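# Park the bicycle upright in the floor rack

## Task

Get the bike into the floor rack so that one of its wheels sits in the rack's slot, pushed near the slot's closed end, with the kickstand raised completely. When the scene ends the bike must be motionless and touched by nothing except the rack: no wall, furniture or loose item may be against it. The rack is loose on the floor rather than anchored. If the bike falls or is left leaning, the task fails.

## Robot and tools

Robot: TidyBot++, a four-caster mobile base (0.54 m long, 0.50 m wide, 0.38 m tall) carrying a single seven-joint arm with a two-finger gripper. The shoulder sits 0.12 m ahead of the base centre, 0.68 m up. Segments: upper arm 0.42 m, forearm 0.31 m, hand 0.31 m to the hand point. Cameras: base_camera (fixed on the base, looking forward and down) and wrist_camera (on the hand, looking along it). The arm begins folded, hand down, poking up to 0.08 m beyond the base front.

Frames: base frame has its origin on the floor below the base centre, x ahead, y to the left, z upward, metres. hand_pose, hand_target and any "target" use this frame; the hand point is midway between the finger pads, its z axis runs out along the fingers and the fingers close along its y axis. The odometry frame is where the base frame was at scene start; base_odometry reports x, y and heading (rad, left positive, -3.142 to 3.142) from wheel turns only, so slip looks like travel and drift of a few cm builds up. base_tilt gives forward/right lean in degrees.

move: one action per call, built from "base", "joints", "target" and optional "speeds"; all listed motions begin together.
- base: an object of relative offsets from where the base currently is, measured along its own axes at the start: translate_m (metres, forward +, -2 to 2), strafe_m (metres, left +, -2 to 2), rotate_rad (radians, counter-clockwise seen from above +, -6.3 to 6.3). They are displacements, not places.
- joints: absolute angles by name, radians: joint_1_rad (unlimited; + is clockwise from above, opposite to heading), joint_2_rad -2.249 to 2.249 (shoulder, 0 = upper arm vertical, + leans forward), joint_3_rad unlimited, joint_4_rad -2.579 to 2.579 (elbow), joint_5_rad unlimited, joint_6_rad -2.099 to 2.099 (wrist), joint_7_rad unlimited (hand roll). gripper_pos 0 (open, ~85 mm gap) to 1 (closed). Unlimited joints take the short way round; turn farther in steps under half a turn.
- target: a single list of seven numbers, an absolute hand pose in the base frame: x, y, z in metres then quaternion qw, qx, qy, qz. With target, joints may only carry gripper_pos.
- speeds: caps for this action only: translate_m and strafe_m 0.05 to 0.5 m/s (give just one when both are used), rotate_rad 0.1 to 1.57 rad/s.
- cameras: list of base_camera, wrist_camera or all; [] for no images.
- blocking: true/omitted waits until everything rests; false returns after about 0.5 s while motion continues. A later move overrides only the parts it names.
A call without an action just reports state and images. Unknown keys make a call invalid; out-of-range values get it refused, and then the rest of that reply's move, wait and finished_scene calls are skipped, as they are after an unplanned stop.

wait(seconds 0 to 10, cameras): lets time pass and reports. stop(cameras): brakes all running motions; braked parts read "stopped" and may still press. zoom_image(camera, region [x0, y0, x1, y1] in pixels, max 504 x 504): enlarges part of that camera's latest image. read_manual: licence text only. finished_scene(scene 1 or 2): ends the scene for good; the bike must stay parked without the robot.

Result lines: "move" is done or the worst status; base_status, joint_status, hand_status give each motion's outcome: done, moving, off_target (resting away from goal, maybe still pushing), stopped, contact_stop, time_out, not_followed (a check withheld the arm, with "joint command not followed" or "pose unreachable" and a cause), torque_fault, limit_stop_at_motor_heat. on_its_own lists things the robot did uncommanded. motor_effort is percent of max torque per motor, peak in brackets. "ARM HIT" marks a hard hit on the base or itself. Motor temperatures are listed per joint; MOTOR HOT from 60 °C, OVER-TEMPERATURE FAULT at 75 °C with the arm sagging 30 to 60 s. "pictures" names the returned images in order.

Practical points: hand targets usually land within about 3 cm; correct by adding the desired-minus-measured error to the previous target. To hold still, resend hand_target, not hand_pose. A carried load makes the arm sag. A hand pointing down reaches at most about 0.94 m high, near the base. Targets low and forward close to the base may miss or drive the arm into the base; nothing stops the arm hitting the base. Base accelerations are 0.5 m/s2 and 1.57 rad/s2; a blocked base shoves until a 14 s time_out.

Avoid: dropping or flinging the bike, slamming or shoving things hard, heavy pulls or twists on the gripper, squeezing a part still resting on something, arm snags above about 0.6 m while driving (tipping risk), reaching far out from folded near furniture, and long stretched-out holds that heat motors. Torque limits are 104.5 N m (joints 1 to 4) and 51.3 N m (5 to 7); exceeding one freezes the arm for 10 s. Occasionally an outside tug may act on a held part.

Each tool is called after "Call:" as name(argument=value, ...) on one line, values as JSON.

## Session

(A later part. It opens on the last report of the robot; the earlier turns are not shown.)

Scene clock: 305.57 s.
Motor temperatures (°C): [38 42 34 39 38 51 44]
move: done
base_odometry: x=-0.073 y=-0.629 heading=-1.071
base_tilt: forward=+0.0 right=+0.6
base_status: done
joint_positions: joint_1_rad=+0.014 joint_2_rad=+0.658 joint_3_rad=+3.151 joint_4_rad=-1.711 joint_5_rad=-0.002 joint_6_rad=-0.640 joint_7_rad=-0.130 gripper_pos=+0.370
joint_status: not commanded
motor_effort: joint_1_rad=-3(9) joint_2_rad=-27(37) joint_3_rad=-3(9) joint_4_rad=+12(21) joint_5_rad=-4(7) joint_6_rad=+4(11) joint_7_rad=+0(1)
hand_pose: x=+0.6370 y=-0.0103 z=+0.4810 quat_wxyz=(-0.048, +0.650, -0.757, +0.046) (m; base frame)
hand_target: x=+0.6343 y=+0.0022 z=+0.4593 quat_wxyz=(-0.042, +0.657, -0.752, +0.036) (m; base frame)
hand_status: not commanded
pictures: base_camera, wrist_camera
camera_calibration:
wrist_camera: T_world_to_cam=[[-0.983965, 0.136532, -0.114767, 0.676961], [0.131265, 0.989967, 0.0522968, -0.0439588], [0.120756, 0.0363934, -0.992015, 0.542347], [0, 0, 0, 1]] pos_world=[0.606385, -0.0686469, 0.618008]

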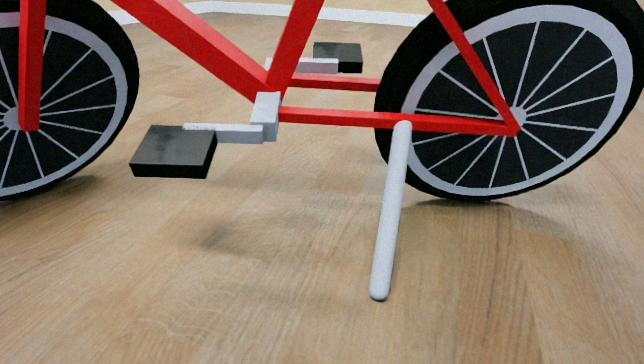

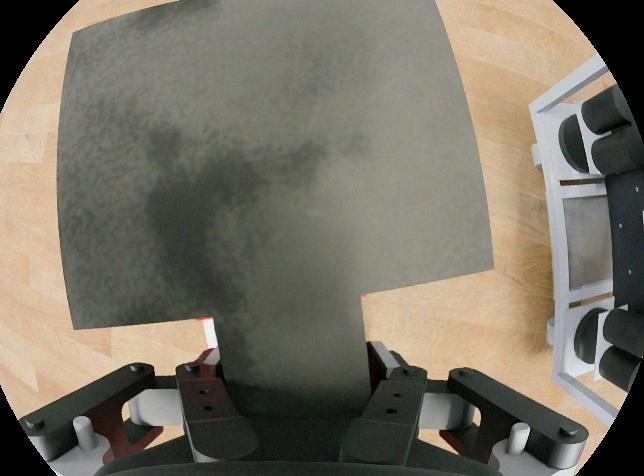

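Call:
move(joints={"gripper_pos":0.0}, cameras=[])

Call:
move(joints={"joint_2_rad":0.45,"joint_4_rad":-1.68,"joint_6_rad":-0.80})

Call:
move(base={"translate_m":-0.1,"strafe_m":0.25}, joints={"joint_1_rad":0.0,"joint_3_rad":3.14,"joint_5_rad":0.0,"joint_2_rad":0.05,"joint_4_rad":-1.7,"joint_6_rad":-1.1})

Scene clock: 306.87 s.
Motor temperatures (°C): [38 42 34 39 38 51 44]
move: done
base_odometry: x=-0.073 y=-0.629 heading=-1.071
base_tilt: forward=+0.0 right=+0.6
base_status: not commanded
joint_positions: joint_1_rad=+0.012 joint_2_rad=+0.671 joint_3_rad=+3.149 joint_4_rad=-1.710 joint_5_rad=-0.002 joint_6_rad=-0.636 joint_7_rad=-0.130 gripper_pos=+0.000
joint_status: all done
motor_effort: joint_1_rad=-1(3) joint_2_rad=-31(33) joint_3_rad=-1(2) joint_4_rad=+12(12) joint_5_rad=-2(3) joint_6_rad=+2(3) joint_7_rad=+1(1)
hand_pose: x=+0.6364 y=-0.0081 z=+0.4750 quat_wxyz=(-0.046, +0.651, -0.756, +0.043) (m; base frame)
hand_target: x=+0.6343 y=+0.0022 z=+0.4593 quat_wxyz=(-0.042, +0.657, -0.752, +0.036) (m; base frame)
hand_status: not commanded
pictures: none
No camera images: "cameras" was empty.

Scene clock: 308.17 s.
Motor temperatures (°C): [38 42 34 39 38 51 44]
move: done
base_odometry: x=-0.073 y=-0.629 heading=-1.071
base_tilt: forward=+0.0 right=+0.6
base_status: not commanded
joint_positions: joint_1_rad=+0.012 joint_2_rad=+0.455 joint_3_rad=+3.149 joint_4_rad=-1.684 joint_5_rad=-0.002 joint_6_rad=-0.753 joint_7_rad=-0.130 gripper_pos=+0.000
joint_status: all done
motor_effort: joint_1_rad=+0(1) joint_2_rad=-31(39) joint_3_rad=-1(2) joint_4_rad=+16(16) joint_5_rad=-2(2) joint_6_rad=+2(2) joint_7_rad=+1(1)
hand_pose: x=+0.6457 y=-0.0080 z=+0.5888 quat_wxyz=(-0.092, +0.647, -0.752, +0.083) (m; base frame)
hand_target: x=+0.6338 y=+0.0022 z=+0.5895 quat_wxyz=(-0.080, +0.655, -0.749, +0.069) (m; base frame)
hand_status: not commanded
pictures: base_camera, wrist_camera
camera_calibration:
wrist_camera: T_world_to_cam=[[-0.964539, 0.132969, -0.228, 0.751674], [0.120657, 0.990419, 0.067179, -0.0548931], [0.234748, 0.037287, -0.971341, 0.562408], [0, 0, 0, 1]] pos_world=[0.599618, -0.0665524, 0.721359]

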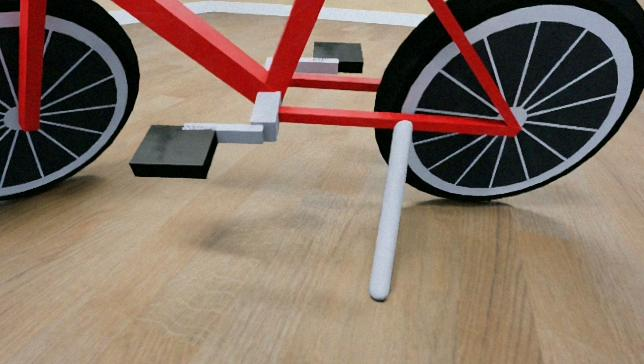

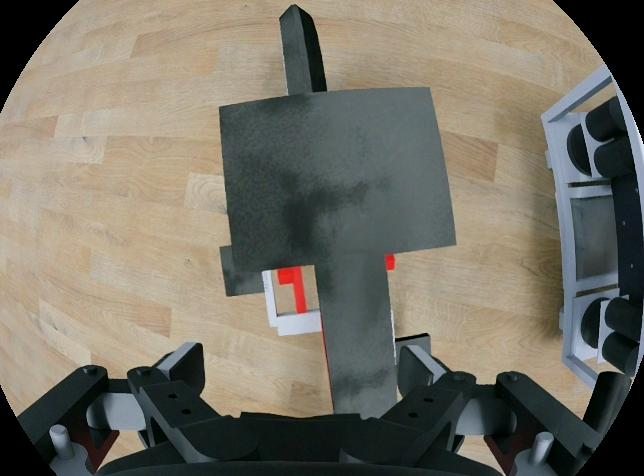

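Scene clock: 309.83 s.
Motor temperatures (°C): [38 42 34 39 38 51 44]
move: done
base_odometry: x=+0.099 y=-0.422 heading=-1.070
base_tilt: forward=+0.0 right=+0.6
base_status: done
joint_positions: joint_1_rad=+0.002 joint_2_rad=+0.059 joint_3_rad=+3.143 joint_4_rad=-1.688 joint_5_rad=-0.002 joint_6_rad=-1.053 joint_7_rad=-0.130 gripper_pos=+0.000
joint_status: all done
motor_effort: joint_1_rad=+0(5) joint_2_rad=-20(35) joint_3_rad=+0(3) joint_4_rad=+18(19) joint_5_rad=-1(3) joint_6_rad=+3(4) joint_7_rad=+1(1)
hand_pose: x=+0.5578 y=+0.0009 z=+0.7538 quat_wxyz=(-0.129, +0.649, -0.742, +0.112) (m; base frame)
hand_target: x=+0.5388 y=+0.0020 z=+0.7479 quat_wxyz=(-0.110, +0.651, -0.745, +0.095) (m; base frame)
hand_status: not commanded
pictures: base_camera, wrist_camera
camera_calibration:
wrist_camera: T_world_to_cam=[[-0.941037, 0.117953, -0.317074, 0.757374], [0.0974718, 0.992037, 0.0797579, -0.06073], [0.323957, 0.0441494, -0.945041, 0.673389], [0, 0, 0, 1]] pos_world=[0.500488, -0.0588177, 0.881367]

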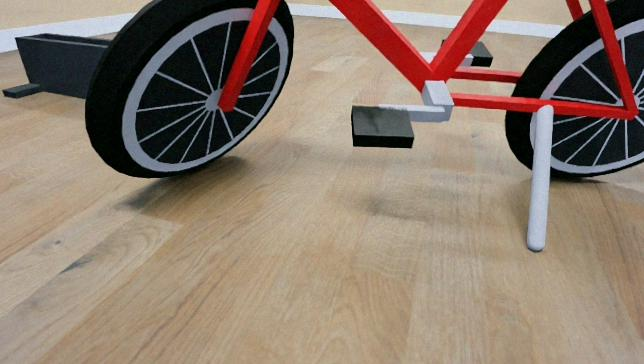

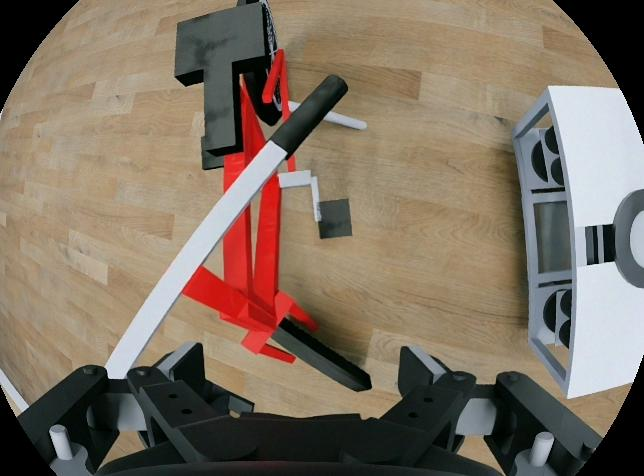

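Call:
move(joints={"joint_7_rad":-0.68,"joint_6_rad":-1.45,"joint_4_rad":-1.3,"joint_2_rad":0.2})

Scene clock: 312.53 s.
Motor temperatures (°C): [38 42 34 39 38 51 44]
move: done
base_odometry: x=+0.099 y=-0.422 heading=-1.070
base_tilt: forward=+0.0 right=+0.6
base_status: not commanded
joint_positions: joint_1_rad=+0.002 joint_2_rad=+0.175 joint_3_rad=+3.143 joint_4_rad=-1.311 joint_5_rad=-0.002 joint_6_rad=-1.403 joint_7_rad=-0.634 gripper_pos=+0.000
joint_status: all done
motor_effort: joint_1_rad=+0(1) joint_2_rad=-24(25) joint_3_rad=+0(1) joint_4_rad=+18(20) joint_5_rad=-1(3) joint_6_rad=+2(3) joint_7_rad=+1(1)
hand_pose: x=+0.5834 y=+0.0009 z=+0.8212 quat_wxyz=(-0.113, +0.447, -0.886, +0.056) (m; base frame)
hand_target: x=+0.5754 y=+0.0020 z=+0.8108 quat_wxyz=(-0.086, +0.430, -0.898, +0.041) (m; base frame)
hand_status: not commanded
pictures: base_camera, wrist_camera
camera_calibration:
wrist_camera: T_world_to_cam=[[-0.791677, 0.582214, -0.185132, 0.606879], [0.553364, 0.811774, 0.186576, -0.422144], [0.258913, 0.045262, -0.96484, 0.783002], [0, 0, 0, 1]] pos_world=[0.511322, -0.0460884, 0.946587]

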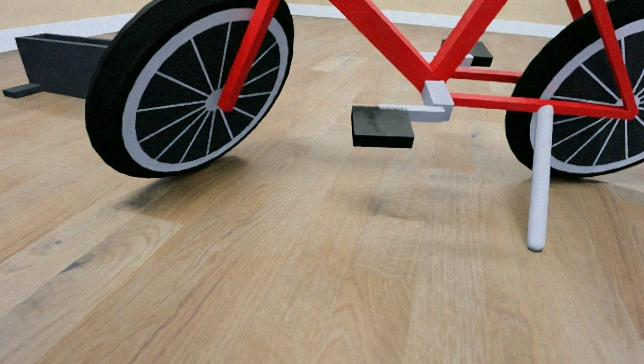

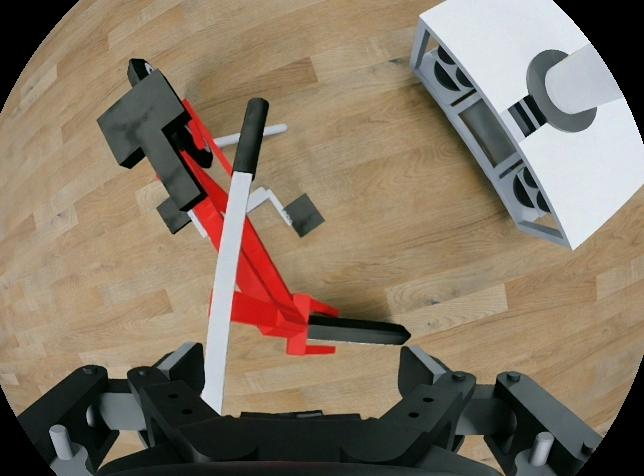

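Call:
move(base={"strafe_m":-0.08}, joints={"joint_7_rad":-0.73,"joint_6_rad":-1.74,"joint_4_rad":-0.84,"joint_2_rad":0.605})

Scene clock: 314.77 s.
Motor temperatures (°C): [38 42 34 39 38 51 44]
move: done
base_odometry: x=+0.028 y=-0.460 heading=-1.070
base_tilt: forward=+0.0 right=+0.6
base_status: done
joint_positions: joint_1_rad=+0.004 joint_2_rad=+0.591 joint_3_rad=+3.142 joint_4_rad=-0.852 joint_5_rad=-0.002 joint_6_rad=-1.695 joint_7_rad=-0.685 gripper_pos=+0.000
joint_status: all done
motor_effort: joint_1_rad=+0(3) joint_2_rad=-38(39) joint_3_rad=+0(2) joint_4_rad=+17(19) joint_5_rad=-2(2) joint_6_rad=+0(3) joint_7_rad=+1(2)
hand_pose: x=+0.6664 y=-0.0002 z=+0.7599 quat_wxyz=(-0.002, +0.427, -0.904, +0.000) (m; base frame)
hand_target: x=+0.6567 y=+0.0020 z=+0.7563 quat_wxyz=(+0.020, +0.409, -0.912, -0.009) (m; base frame)
hand_status: not commanded
pictures: base_camera, wrist_camera
camera_calibration:
wrist_camera: T_world_to_cam=[[-0.781249, 0.624017, 0.0158915, 0.502192], [0.624021, 0.780106, 0.0450914, -0.395342], [0.0157407, 0.0451442, -0.998856, 0.890296], [0, 0, 0, 1]] pos_world=[0.625025, -0.0451593, 0.899124]

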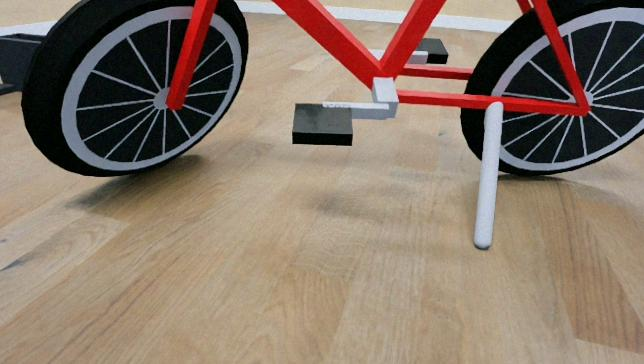

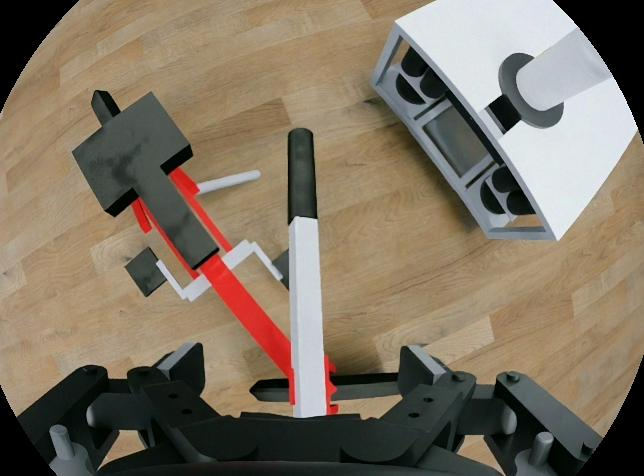

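Call:
move(joints={"joint_6_rad":-1.33,"joint_4_rad":-1.172,"joint_2_rad":0.618})

Scene clock: 316.83 s.
Motor temperatures (°C): [38 42 34 39 38 51 44]
move: done
base_odometry: x=+0.028 y=-0.460 heading=-1.070
base_tilt: forward=+0.0 right=+0.6
base_status: not commanded
joint_positions: joint_1_rad=+0.004 joint_2_rad=+0.601 joint_3_rad=+3.142 joint_4_rad=-1.161 joint_5_rad=-0.002 joint_6_rad=-1.375 joint_7_rad=-0.686 gripper_pos=+0.000
joint_status: all done
motor_effort: joint_1_rad=+0(1) joint_2_rad=-38(40) joint_3_rad=-1(1) joint_4_rad=+17(18) joint_5_rad=-1(2) joint_6_rad=+0(1) joint_7_rad=+0(1)
hand_pose: x=+0.6671 y=-0.0002 z=+0.6579 quat_wxyz=(-0.003, +0.426, -0.905, +0.000) (m; base frame)
hand_target: x=+0.6763 y=+0.0021 z=+0.6452 quat_wxyz=(-0.010, +0.409, -0.913, +0.004) (m; base frame)
hand_status: not commanded
pictures: base_camera, wrist_camera
camera_calibration:
wrist_camera: T_world_to_cam=[[-0.780579, 0.624876, 0.0150415, 0.504514], [0.624829, 0.779421, 0.0457311, -0.392117], [0.0168526, 0.0450951, -0.998841, 0.787634], [0, 0, 0, 1]] pos_world=[0.625546, -0.0451529, 0.797064]

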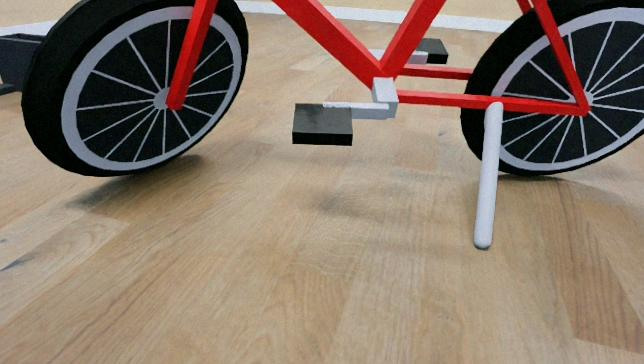

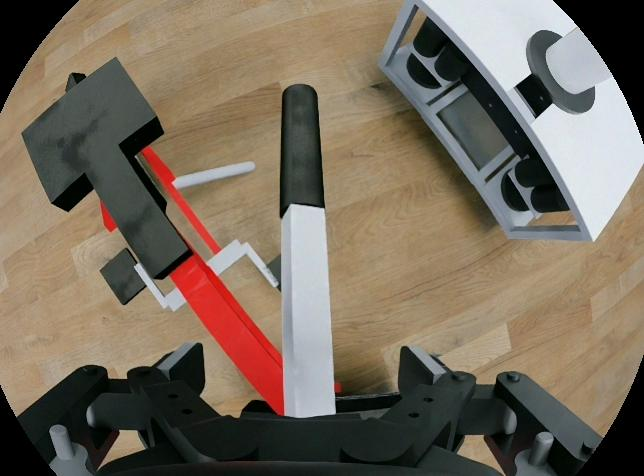

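Call:
move(joints={"gripper_pos":0.95})

Scene clock: 318.10 s.
Motor temperatures (°C): [38 42 34 39 38 51 44]
move: done
base_odometry: x=+0.028 y=-0.460 heading=-1.070
base_tilt: forward=+0.0 right=+0.6
base_status: not commanded
joint_positions: joint_1_rad=+0.008 joint_2_rad=+0.591 joint_3_rad=+3.145 joint_4_rad=-1.158 joint_5_rad=+0.002 joint_6_rad=-1.362 joint_7_rad=-0.687 gripper_pos=+0.950
joint_status: all done
motor_effort: joint_1_rad=-1(6) joint_2_rad=-29(38) joint_3_rad=-1(5) joint_4_rad=+12(19) joint_5_rad=-2(8) joint_6_rad=+1(5) joint_7_rad=+0(1)
hand_pose: x=+0.6726 y=-0.0051 z=+0.6645 quat_wxyz=(-0.013, +0.423, -0.906, +0.009) (m; base frame)
hand_target: x=+0.6763 y=+0.0021 z=+0.6452 quat_wxyz=(-0.010, +0.409, -0.913, +0.004) (m; base frame)
hand_status: not commanded
pictures: base_camera, wrist_camera
camera_calibration:
wrist_camera: T_world_to_cam=[[-0.776087, 0.630553, -0.00957186, 0.525136], [0.629099, 0.775175, 0.0577801, -0.40291], [0.0438533, 0.0388208, -0.998283, 0.77585], [0, 0, 0, 1]] pos_world=[0.626998, -0.0489197, 0.802825]

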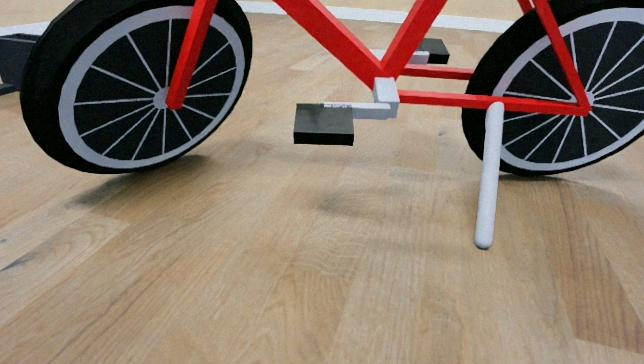

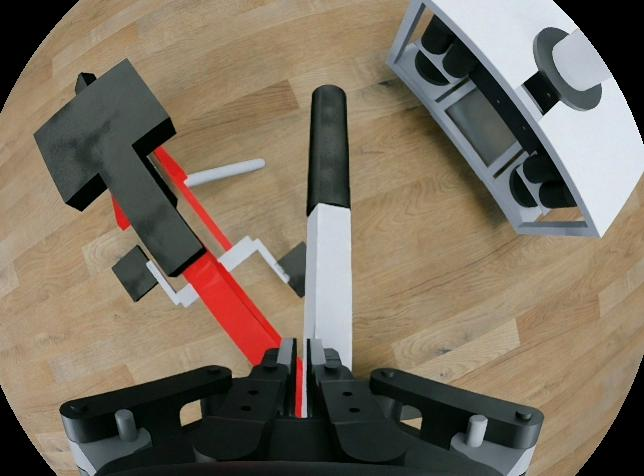

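Call:
move(joints={"joint_6_rad":-1.44,"joint_4_rad":-1.08,"joint_2_rad":0.612}, cameras=[])

Call:
move(joints={"gripper_pos":0.2})

Scene clock: 319.20 s.
Motor temperatures (°C): [38 42 34 39 38 51 44]
move: done
base_odometry: x=+0.028 y=-0.460 heading=-1.070
base_tilt: forward=+0.0 right=+0.6
base_status: not commanded
joint_positions: joint_1_rad=+0.008 joint_2_rad=+0.602 joint_3_rad=+3.145 joint_4_rad=-1.088 joint_5_rad=+0.002 joint_6_rad=-1.404 joint_7_rad=-0.687 gripper_pos=+0.950
joint_status: all done
motor_effort: joint_1_rad=+0(1) joint_2_rad=-38(41) joint_3_rad=-1(2) joint_4_rad=+17(18) joint_5_rad=-1(2) joint_6_rad=+0(3) joint_7_rad=+1(1)
hand_pose: x=+0.6841 y=-0.0052 z=+0.6803 quat_wxyz=(-0.020, +0.423, -0.906, +0.012) (m; base frame)
hand_target: x=+0.6758 y=+0.0021 z=+0.6769 quat_wxyz=(-0.005, +0.409, -0.913, +0.002) (m; base frame)
hand_status: not commanded
pictures: none
No camera images: "cameras" was empty.

Scene clock: 320.17 s.
Motor temperatures (°C): [38 42 34 39 38 51 44]
move: done
base_odometry: x=+0.028 y=-0.460 heading=-1.070
base_tilt: forward=+0.0 right=+0.6
base_status: not commanded
joint_positions: joint_1_rad=+0.008 joint_2_rad=+0.602 joint_3_rad=+3.145 joint_4_rad=-1.088 joint_5_rad=+0.002 joint_6_rad=-1.404 joint_7_rad=-0.687 gripper_pos=+0.200
joint_status: all done
motor_effort: joint_1_rad=+0(0) joint_2_rad=-38(38) joint_3_rad=+0(1) joint_4_rad=+17(17) joint_5_rad=-1(2) joint_6_rad=+0(1) joint_7_rad=+1(1)
hand_pose: x=+0.6841 y=-0.0052 z=+0.6803 quat_wxyz=(-0.020, +0.423, -0.906, +0.012) (m; base frame)
hand_target: x=+0.6758 y=+0.0021 z=+0.6769 quat_wxyz=(-0.005, +0.409, -0.913, +0.002) (m; base frame)
hand_status: not commanded
pictures: base_camera, wrist_camera
camera_calibration:
wrist_camera: T_world_to_cam=[[-0.775823, 0.630567, -0.0219918, 0.542533], [0.628124, 0.775174, 0.0675656, -0.416984], [0.0596521, 0.0386054, -0.997472, 0.779727], [0, 0, 0, 1]] pos_world=[0.636315, -0.0489697, 0.817861]

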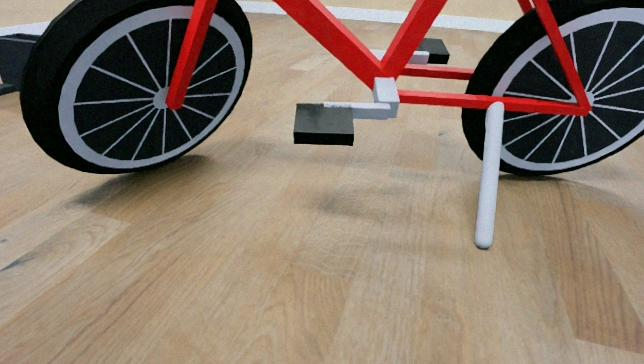

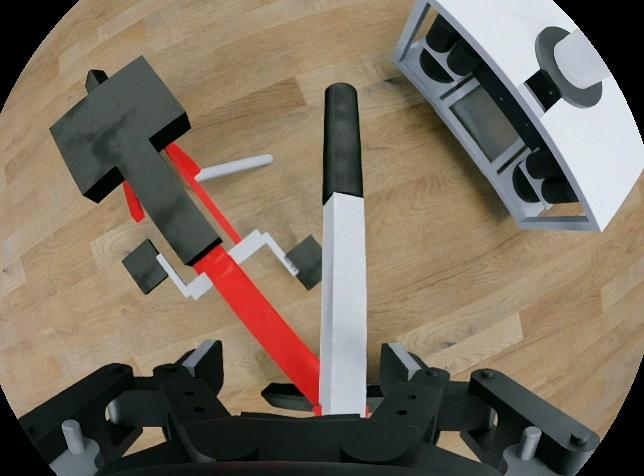

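Call:
move(base={"translate_m":-0.006,"strafe_m":0.006}, joints={"joint_6_rad":-1.475,"joint_4_rad":-1.08,"joint_2_rad":0.622})

Scene clock: 320.90 s.
Motor temperatures (°C): [38 42 34 39 38 51 44]
move: done
base_odometry: x=+0.031 y=-0.452 heading=-1.070
base_tilt: forward=+0.0 right=+0.6
base_status: done
joint_positions: joint_1_rad=+0.004 joint_2_rad=+0.606 joint_3_rad=+3.145 joint_4_rad=-1.087 joint_5_rad=+0.002 joint_6_rad=-1.442 joint_7_rad=-0.687 gripper_pos=+0.200
joint_status: all done
motor_effort: joint_1_rad=+0(3) joint_2_rad=-38(41) joint_3_rad=+0(2) joint_4_rad=+17(18) joint_5_rad=-1(3) joint_6_rad=+0(1) joint_7_rad=+1(1)
hand_pose: x=+0.6730 y=-0.0031 z=+0.6779 quat_wxyz=(-0.002, +0.425, -0.905, +0.003) (m; base frame)
hand_target: x=+0.6648 y=+0.0021 z=+0.6715 quat_wxyz=(+0.016, +0.409, -0.913, -0.008) (m; base frame)
hand_status: not commanded
pictures: base_camera, wrist_camera
camera_calibration:
wrist_camera: T_world_to_cam=[[-0.778298, 0.627821, 0.00962976, 0.512777], [0.627599, 0.777368, 0.0426552, -0.39431], [0.019294, 0.0392421, -0.999043, 0.806151], [0, 0, 0, 1]] pos_world=[0.631008, -0.0470436, 0.817261]

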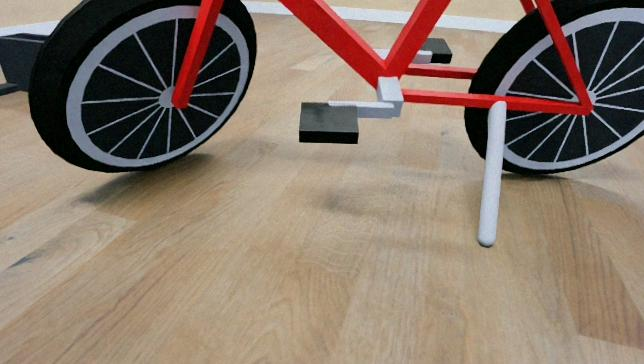

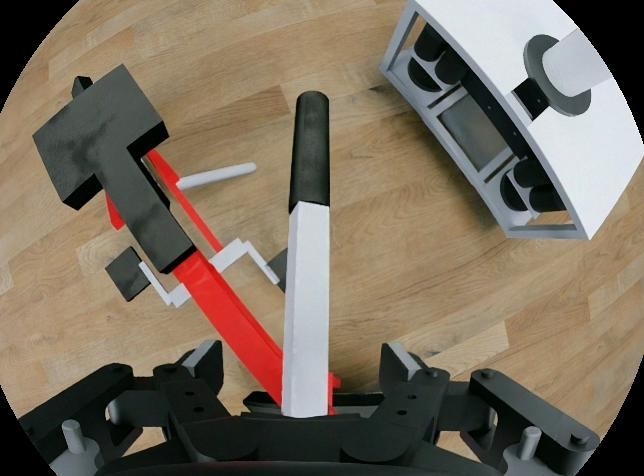

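Call:
move(joints={"joint_6_rad":-1.245,"joint_4_rad":-1.227,"joint_2_rad":0.655})

Scene clock: 324.23 s.
Motor temperatures (°C): [38 42 34 39 38 51 44]
move: done
base_odometry: x=+0.031 y=-0.452 heading=-1.070
base_tilt: forward=+0.0 right=+0.6
base_status: not commanded
joint_positions: joint_1_rad=+0.004 joint_2_rad=+0.641 joint_3_rad=+3.145 joint_4_rad=-1.218 joint_5_rad=+0.002 joint_6_rad=-1.289 joint_7_rad=-0.687 gripper_pos=+0.200
joint_status: all done
motor_effort: joint_1_rad=-1(1) joint_2_rad=-38(41) joint_3_rad=+0(1) joint_4_rad=+16(18) joint_5_rad=-1(2) joint_6_rad=+0(1) joint_7_rad=+1(1)
hand_pose: x=+0.6700 y=-0.0031 z=+0.6183 quat_wxyz=(+0.004, +0.425, -0.905, +0.000) (m; base frame)
hand_target: x=+0.6791 y=+0.0021 z=+0.6080 quat_wxyz=(-0.007, +0.409, -0.913, +0.003) (m; base frame)
hand_status: not commanded
pictures: base_camera, wrist_camera
camera_calibration:
wrist_camera: T_world_to_cam=[[-0.778302, 0.627568, 0.0201139, 0.504566], [0.627863, 0.777569, 0.0342677, -0.384837], [0.00586535, 0.0392994, -0.99921, 0.75571], [0, 0, 0, 1]] pos_world=[0.629897, -0.047111, 0.758152]

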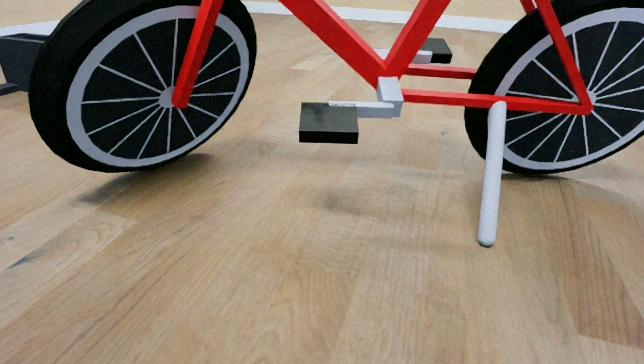

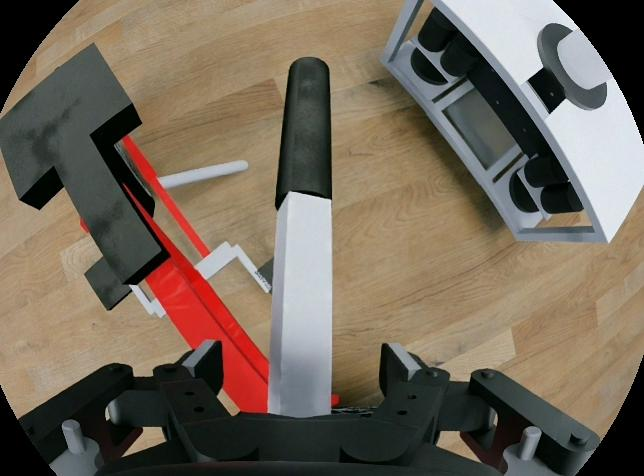

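Call:
move(joints={"joint_6_rad":-1.16,"joint_4_rad":-1.287,"joint_2_rad":0.679})

Scene clock: 325.37 s.
Motor temperatures (°C): [38 42 34 39 38 51 44]
move: done
base_odometry: x=+0.031 y=-0.452 heading=-1.070
base_tilt: forward=+0.0 right=+0.6
base_status: not commanded
joint_positions: joint_1_rad=+0.004 joint_2_rad=+0.654 joint_3_rad=+3.145 joint_4_rad=-1.275 joint_5_rad=+0.002 joint_6_rad=-1.202 joint_7_rad=-0.687 gripper_pos=+0.200
joint_status: all done
motor_effort: joint_1_rad=-1(3) joint_2_rad=-33(39) joint_3_rad=-1(2) joint_4_rad=+14(16) joint_5_rad=-3(3) joint_6_rad=+1(2) joint_7_rad=+1(1)
hand_pose: x=+0.6727 y=-0.0032 z=+0.5942 quat_wxyz=(-0.004, +0.425, -0.905, +0.004) (m; base frame)
hand_target: x=+0.6782 y=+0.0021 z=+0.5770 quat_wxyz=(-0.007, +0.409, -0.913, +0.003) (m; base frame)
hand_status: not commanded
pictures: base_camera, wrist_camera
camera_calibration:
wrist_camera: T_world_to_cam=[[-0.778588, 0.627494, 0.00723072, 0.51497], [0.627139, 0.777634, 0.0445268, -0.391198], [0.0223175, 0.0392027, -0.998982, 0.720402], [0, 0, 0, 1]] pos_world=[0.630208, -0.0471735, 0.733364]

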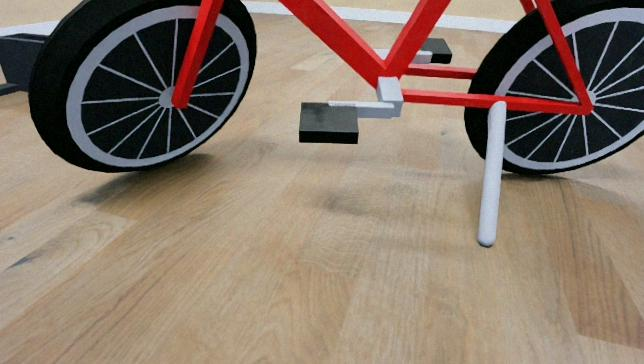

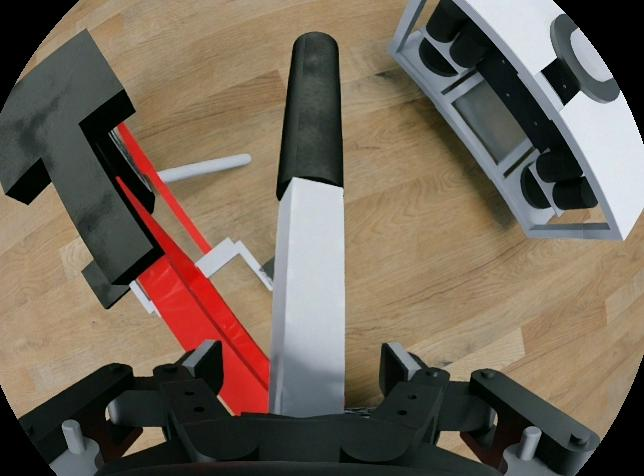

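Call:
move(joints={"gripper_pos":0.8})

Scene clock: 326.37 s.
Motor temperatures (°C): [38 42 34 39 38 51 44]
move: off_target
base_odometry: x=+0.031 y=-0.452 heading=-1.070
base_tilt: forward=+0.0 right=+0.6
base_status: not commanded
joint_positions: joint_1_rad=+0.004 joint_2_rad=+0.654 joint_3_rad=+3.147 joint_4_rad=-1.275 joint_5_rad=+0.002 joint_6_rad=-1.199 joint_7_rad=-0.700 gripper_pos=+0.742
joint_status: gripper_pos off_target (ended at +0.742, target +0.800)
motor_effort: joint_1_rad=-2(4) joint_2_rad=-33(34) joint_3_rad=-3(5) joint_4_rad=+15(16) joint_5_rad=-5(7) joint_6_rad=+1(4) joint_7_rad=+2(3)
hand_pose: x=+0.6737 y=-0.0042 z=+0.5944 quat_wxyz=(-0.005, +0.418, -0.908, +0.005) (m; base frame)
hand_target: x=+0.6782 y=+0.0021 z=+0.5770 quat_wxyz=(-0.007, +0.409, -0.913, +0.003) (m; base frame)
hand_status: not commanded
pictures: base_camera, wrist_camera
camera_calibration:
wrist_camera: T_world_to_cam=[[-0.769805, 0.638269, 0.0035895, 0.51269], [0.63773, 0.768897, 0.0458116, -0.398964], [0.0264802, 0.0375551, -0.998944, 0.717796], [0, 0, 0, 1]] pos_world=[0.630095, -0.0474293, 0.733474]

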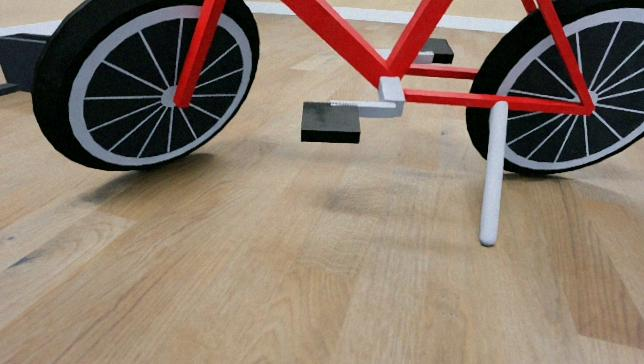

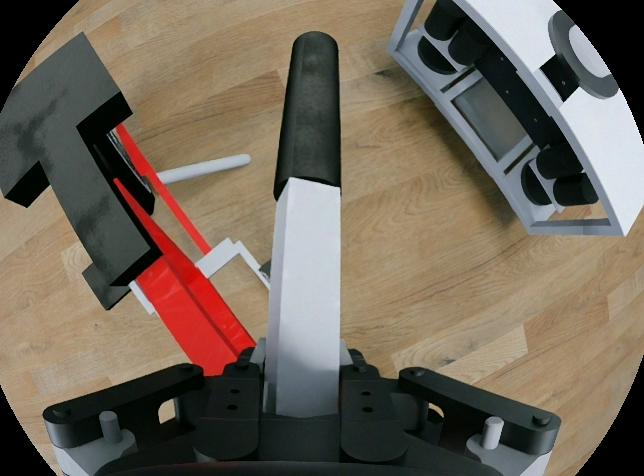

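Call:
move(joints={"gripper_pos":1.0}, cameras=[])

Call:
move(base={"translate_m":0.031,"strafe_m":0.0095}, speeds={"translate_m":0.05}, joints={"joint_7_rad":-0.957,"joint_2_rad":0.677,"joint_4_rad":-1.272,"joint_6_rad":-1.18})

Scene clock: 327.77 s.
Motor temperatures (°C): [38 42 34 39 38 51 44]
move: off_target
base_odometry: x=+0.031 y=-0.452 heading=-1.070
base_tilt: forward=+0.0 right=+0.6
base_status: not commanded
joint_positions: joint_1_rad=+0.004 joint_2_rad=+0.654 joint_3_rad=+3.147 joint_4_rad=-1.275 joint_5_rad=+0.002 joint_6_rad=-1.199 joint_7_rad=-0.700 gripper_pos=+0.742
joint_status: gripper_pos off_target (ended at +0.742, target +1.000)
motor_effort: joint_1_rad=-2(2) joint_2_rad=-33(33) joint_3_rad=-3(4) joint_4_rad=+15(15) joint_5_rad=-5(6) joint_6_rad=+1(1) joint_7_rad=+2(2)
hand_pose: x=+0.6737 y=-0.0042 z=+0.5944 quat_wxyz=(-0.005, +0.418, -0.908, +0.005) (m; base frame)
hand_target: x=+0.6782 y=+0.0021 z=+0.5770 quat_wxyz=(-0.007, +0.409, -0.913, +0.003) (m; base frame)
hand_status: not commanded
pictures: none
No camera images: "cameras" was empty.

Scene clock: 328.87 s.
Motor temperatures (°C): [38 42 34 39 38 51 44]
move: done
base_odometry: x=+0.054 y=-0.474 heading=-1.070
base_tilt: forward=+0.0 right=+0.6
base_status: done
joint_positions: joint_1_rad=+0.032 joint_2_rad=+0.640 joint_3_rad=+3.163 joint_4_rad=-1.278 joint_5_rad=+0.003 joint_6_rad=-1.212 joint_7_rad=-0.925 gripper_pos=+0.771
joint_status: all done
motor_effort: joint_1_rad=-5(9) joint_2_rad=-30(34) joint_3_rad=-4(8) joint_4_rad=+18(20) joint_5_rad=-7(10) joint_6_rad=+7(8) joint_7_rad=+0(2)
hand_pose: x=+0.6690 y=-0.0272 z=+0.6010 quat_wxyz=(-0.003, +0.295, -0.956, +0.009) (m; base frame)
hand_target: x=+0.6786 y=+0.0021 z=+0.5824 quat_wxyz=(-0.006, +0.303, -0.953, +0.001) (m; base frame)
hand_status: not commanded
pictures: base_camera, wrist_camera
camera_calibration:
wrist_camera: T_world_to_cam=[[-0.575809, 0.817583, -0.00148314, 0.401897], [0.816852, 0.575369, 0.0412754, -0.501049], [0.0345994, 0.0225552, -0.999147, 0.719643], [0, 0, 0, 1]] pos_world=[0.615799, -0.0565278, 0.740306]

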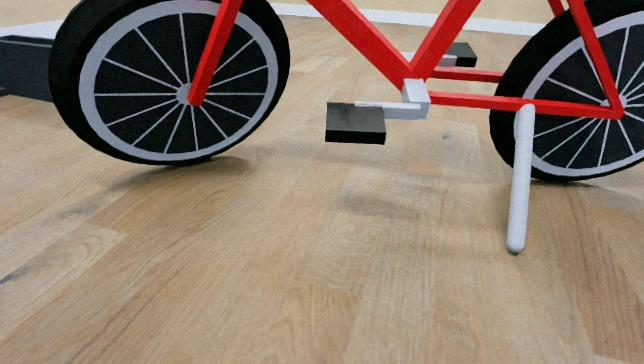

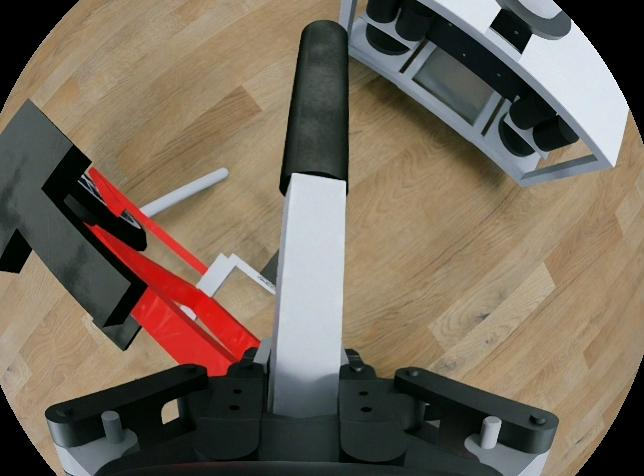

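Call:
move(base={"translate_m":0.031,"strafe_m":0.0}, speeds={"translate_m":0.05}, joints={"joint_7_rad":-1.184,"joint_2_rad":0.675,"joint_4_rad":-1.257,"joint_6_rad":-1.20})

Scene clock: 330.13 s.
Motor temperatures (°C): [38 42 34 39 38 51 44]
move: off_target
base_odometry: x=+0.069 y=-0.502 heading=-1.071
base_tilt: forward=+0.0 right=+0.6
base_status: done
joint_positions: joint_1_rad=+0.028 joint_2_rad=+0.628 joint_3_rad=+3.160 joint_4_rad=-1.264 joint_5_rad=+0.003 joint_6_rad=-1.222 joint_7_rad=-1.139 gripper_pos=+0.783
joint_status: joint_2_rad off_target (ended at +0.628, target +0.675); the others done
motor_effort: joint_1_rad=-3(9) joint_2_rad=-30(34) joint_3_rad=-2(7) joint_4_rad=+18(21) joint_5_rad=-4(8) joint_6_rad=+7(9) joint_7_rad=-2(2)
hand_pose: x=+0.6727 y=-0.0242 z=+0.6119 quat_wxyz=(-0.012, +0.194, -0.981, +0.010) (m; base frame)
hand_target: x=+0.6790 y=+0.0021 z=+0.5879 quat_wxyz=(-0.005, +0.193, -0.981, +0.000) (m; base frame)
hand_status: not commanded
pictures: base_camera, wrist_camera
camera_calibration:
wrist_camera: T_world_to_cam=[[-0.393783, 0.91918, -0.00647669, 0.284609], [0.917374, 0.393434, 0.0602901, -0.589888], [0.0579657, 0.0177997, -0.99816, 0.713982], [0, 0, 0, 1]] pos_world=[0.611836, -0.0422336, 0.750076]

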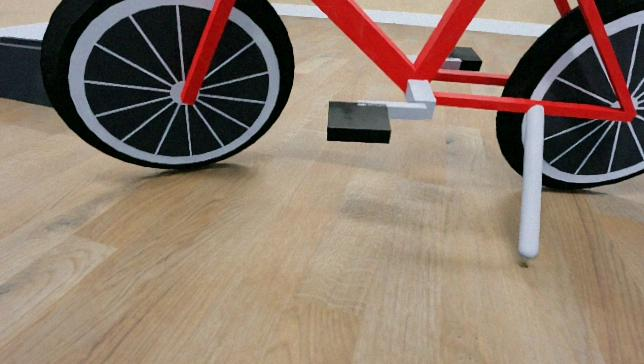

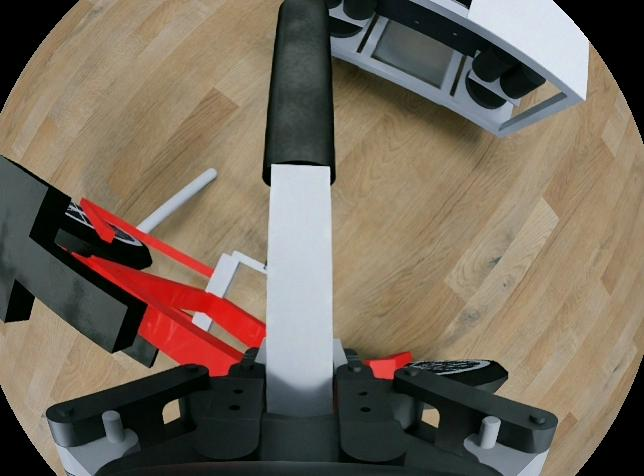

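Call:
move(base={"translate_m":0.031,"strafe_m":0.0}, speeds={"translate_m":0.05}, joints={"joint_7_rad":-1.411,"joint_2_rad":0.680,"joint_4_rad":-1.262,"joint_6_rad":-1.20})

Scene clock: 331.37 s.
Motor temperatures (°C): [38 42 34 39 38 51 44]
move: off_target
base_odometry: x=+0.083 y=-0.529 heading=-1.071
base_tilt: forward=+0.0 right=+0.6
base_status: done
joint_positions: joint_1_rad=+0.016 joint_2_rad=+0.614 joint_3_rad=+3.156 joint_4_rad=-1.255 joint_5_rad=+0.003 joint_6_rad=-1.230 joint_7_rad=-1.362 gripper_pos=+0.786
joint_status: joint_2_rad off_target (ended at +0.614, target +0.680); the others done
motor_effort: joint_1_rad=-1(5) joint_2_rad=-26(31) joint_3_rad=-1(4) joint_4_rad=+15(21) joint_5_rad=-4(7) joint_6_rad=+6(11) joint_7_rad=-1(3)
hand_pose: x=+0.6749 y=-0.0154 z=+0.6220 quat_wxyz=(-0.020, +0.091, -0.996, +0.008) (m; base frame)
hand_target: x=+0.6764 y=+0.0021 z=+0.5837 quat_wxyz=(+0.000, +0.080, -0.997, -0.001) (m; base frame)
hand_status: not commanded
pictures: base_camera, wrist_camera
camera_calibration:
wrist_camera: T_world_to_cam=[[-0.195929, 0.980616, -0.00206991, 0.142198], [0.977476, 0.19547, 0.0795802, -0.65159], [0.0784422, 0.0135688, -0.996826, 0.708986], [0, 0, 0, 1]] pos_world=[0.60916, -0.0216954, 0.758884]

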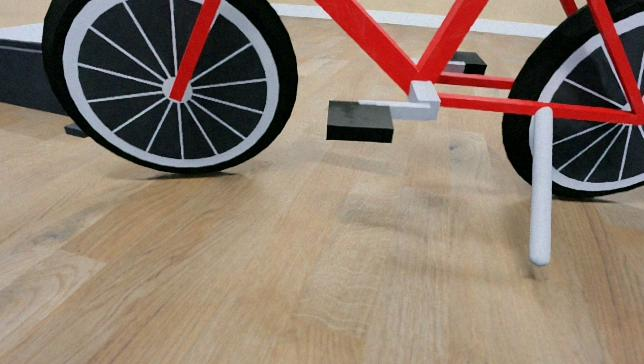

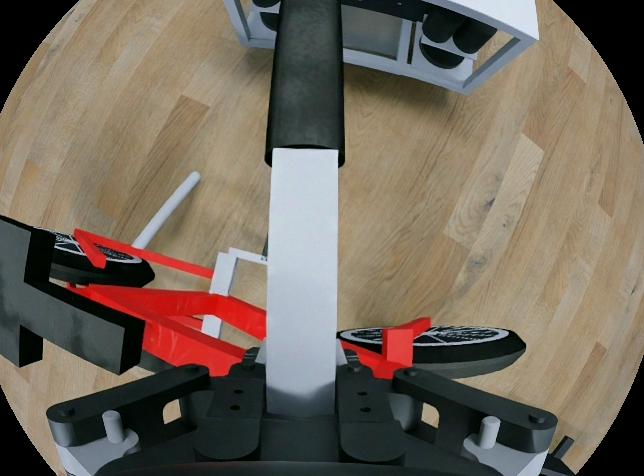

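Call:
move(base={"translate_m":-0.08,"strafe_m":0.012}, speeds={"translate_m":0.05}, joints={"joint_7_rad":-1.6,"joint_2_rad":0.680,"joint_4_rad":-1.285,"joint_6_rad":-1.20})

Scene clock: 333.83 s.
Motor temperatures (°C): [38 42 34 39 38 51 44]
move: off_target
base_odometry: x=+0.056 y=-0.453 heading=-1.071
base_tilt: forward=+0.0 right=+0.6
base_status: done
joint_positions: joint_1_rad=+0.012 joint_2_rad=+0.636 joint_3_rad=+3.149 joint_4_rad=-1.274 joint_5_rad=+0.003 joint_6_rad=-1.209 joint_7_rad=-1.558 gripper_pos=+0.787
joint_status: joint_2_rad off_target (ended at +0.636, target +0.680); the others done
motor_effort: joint_1_rad=-3(4) joint_2_rad=-33(35) joint_3_rad=-4(5) joint_4_rad=+13(20) joint_5_rad=-6(8) joint_6_rad=+1(10) joint_7_rad=-1(3)
hand_pose: x=+0.6725 y=-0.0095 z=+0.6043 quat_wxyz=(-0.011, -0.002, -1.000, +0.004) (m; base frame)
hand_target: x=+0.6665 y=+0.0021 z=+0.5770 quat_wxyz=(+0.012, -0.014, -1.000, +0.000) (m; base frame)
hand_status: not commanded
pictures: base_camera, wrist_camera
camera_calibration:
wrist_camera: T_world_to_cam=[[-0.0114122, 0.999884, 0.0100506, 0.00462804], [0.997904, 0.0107481, 0.0638204, -0.654977], [0.063705, 0.0107579, -0.997911, 0.702032], [0, 0, 0, 1]] pos_world=[0.608934, -0.00514014, 0.74232]

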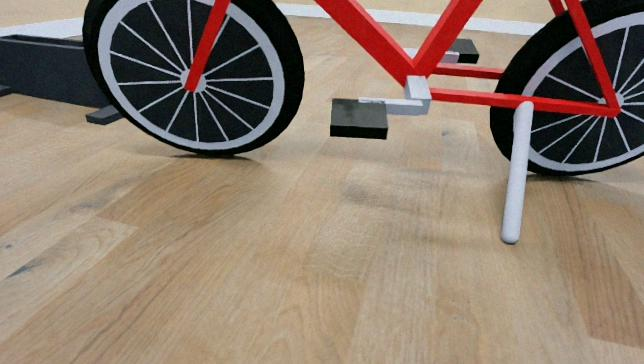

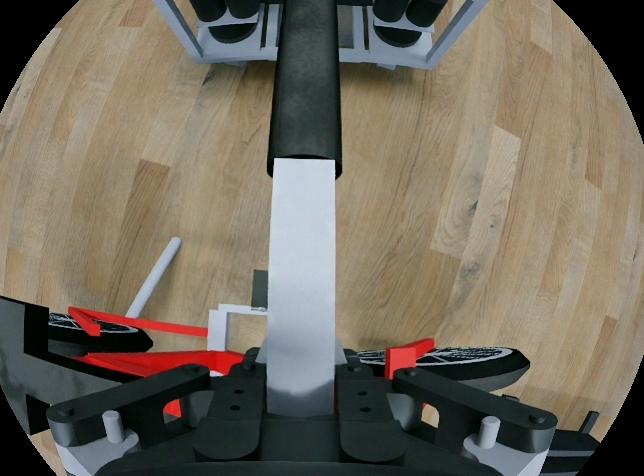

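Call:
move(joints={"gripper_pos":0.62}, cameras=[])

Call:
move(joints={"joint_2_rad":0.705,"joint_4_rad":-1.302,"joint_6_rad":-1.13})

Scene clock: 334.77 s.
Motor temperatures (°C): [38 42 34 39 38 51 44]
move: done
base_odometry: x=+0.056 y=-0.453 heading=-1.071
base_tilt: forward=+0.0 right=+0.6
base_status: not commanded
joint_positions: joint_1_rad=+0.015 joint_2_rad=+0.647 joint_3_rad=+3.150 joint_4_rad=-1.273 joint_5_rad=+0.003 joint_6_rad=-1.209 joint_7_rad=-1.561 gripper_pos=+0.620
joint_status: all done
motor_effort: joint_1_rad=-5(6) joint_2_rad=-36(37) joint_3_rad=-4(5) joint_4_rad=+13(16) joint_5_rad=-5(7) joint_6_rad=-1(2) joint_7_rad=+0(1)
hand_pose: x=+0.6718 y=-0.0120 z=+0.5987 quat_wxyz=(-0.006, -0.006, -1.000, +0.004) (m; base frame)
hand_target: x=+0.6665 y=+0.0021 z=+0.5770 quat_wxyz=(+0.012, -0.014, -1.000, +0.000) (m; base frame)
hand_status: not commanded
pictures: none
No camera images: "cameras" was empty.

Scene clock: 335.53 s.
Motor temperatures (°C): [38 42 34 39 38 51 44]
move: off_target
base_odometry: x=+0.056 y=-0.453 heading=-1.071
base_tilt: forward=+0.0 right=+0.6
base_status: not commanded
joint_positions: joint_1_rad=+0.015 joint_2_rad=+0.645 joint_3_rad=+3.150 joint_4_rad=-1.283 joint_5_rad=+0.003 joint_6_rad=-1.187 joint_7_rad=-1.561 gripper_pos=+0.620
joint_status: joint_2_rad off_target (ended at +0.644, target +0.705); the others done
motor_effort: joint_1_rad=-4(6) joint_2_rad=-26(36) joint_3_rad=-3(6) joint_4_rad=+12(15) joint_5_rad=-4(7) joint_6_rad=+3(7) joint_7_rad=+0(1)
hand_pose: x=+0.6748 y=-0.0124 z=+0.5971 quat_wxyz=(-0.014, -0.006, -1.000, +0.004) (m; base frame)
hand_target: x=+0.6780 y=+0.0021 z=+0.5582 quat_wxyz=(-0.002, -0.014, -1.000, -0.001) (m; base frame)
hand_status: not commanded
pictures: base_camera, wrist_camera
camera_calibration:
wrist_camera: T_world_to_cam=[[-0.00386995, 0.999951, 0.0091522, 0.00304888], [0.997657, 0.00323562, 0.0683353, -0.659363], [0.0683023, 0.00939521, -0.99762, 0.69145], [0, 0, 0, 1]] pos_world=[0.610602, -0.00741161, 0.734835]

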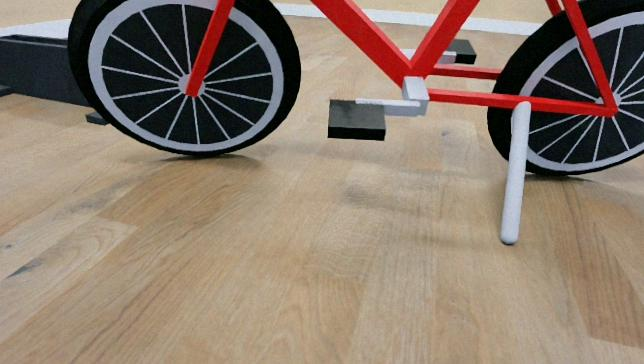

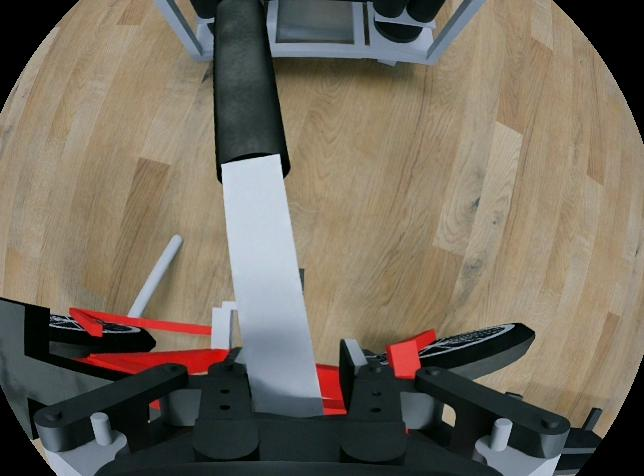

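Call:
move(joints={"joint_2_rad":0.665,"joint_4_rad":-1.275,"joint_6_rad":-1.165}, cameras=[])

Call:
move(base={"translate_m":-0.035}, speeds={"translate_m":0.05})

Scene clock: 336.43 s.
Motor temperatures (°C): [38 42 34 39 38 51 44]
move: done
base_odometry: x=+0.056 y=-0.453 heading=-1.071
base_tilt: forward=+0.0 right=+0.6
base_status: not commanded
joint_positions: joint_1_rad=+0.015 joint_2_rad=+0.644 joint_3_rad=+3.150 joint_4_rad=-1.282 joint_5_rad=+0.003 joint_6_rad=-1.187 joint_7_rad=-1.561 gripper_pos=+0.620
joint_status: all done
motor_effort: joint_1_rad=-4(5) joint_2_rad=-33(33) joint_3_rad=-4(5) joint_4_rad=+16(17) joint_5_rad=-5(5) joint_6_rad=+3(4) joint_7_rad=+0(0)
hand_pose: x=+0.6753 y=-0.0124 z=+0.5977 quat_wxyz=(-0.014, -0.006, -1.000, +0.004) (m; base frame)
hand_target: x=+0.6832 y=+0.0021 z=+0.5884 quat_wxyz=(-0.018, -0.014, -1.000, -0.001) (m; base frame)
hand_status: not commanded
pictures: none
No camera images: "cameras" was empty.

Scene clock: 337.60 s.
Motor temperatures (°C): [38 42 34 39 38 51 44]
move: done
base_odometry: x=+0.039 y=-0.422 heading=-1.071
base_tilt: forward=+0.0 right=+0.6
base_status: done
joint_positions: joint_1_rad=+0.015 joint_2_rad=+0.648 joint_3_rad=+3.150 joint_4_rad=-1.273 joint_5_rad=+0.003 joint_6_rad=-1.172 joint_7_rad=-1.561 gripper_pos=+0.620
joint_status: not commanded
motor_effort: joint_1_rad=-4(5) joint_2_rad=-37(39) joint_3_rad=-4(4) joint_4_rad=+16(16) joint_5_rad=-4(5) joint_6_rad=+1(3) joint_7_rad=+1(1)
hand_pose: x=+0.6833 y=-0.0125 z=+0.5983 quat_wxyz=(-0.024, -0.006, -1.000, +0.004) (m; base frame)
hand_target: x=+0.6832 y=+0.0021 z=+0.5884 quat_wxyz=(-0.018, -0.014, -1.000, -0.001) (m; base frame)
hand_status: not commanded
pictures: base_camera, wrist_camera
camera_calibration:
wrist_camera: T_world_to_cam=[[-0.00422193, 0.999954, 0.00858329, 0.00382301], [0.996009, 0.00343972, 0.0891863, -0.679268], [0.0891527, 0.00892557, -0.995978, 0.676826], [0, 0, 0, 1]] pos_world=[0.616232, -0.0075274, 0.734652]

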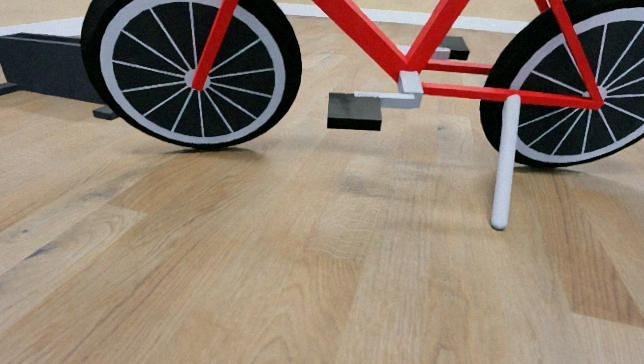

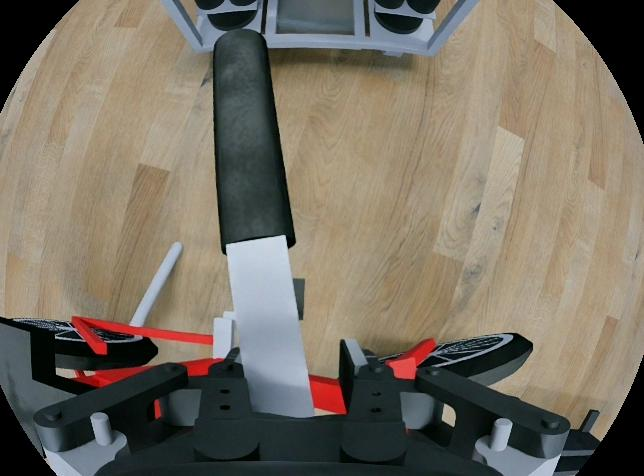

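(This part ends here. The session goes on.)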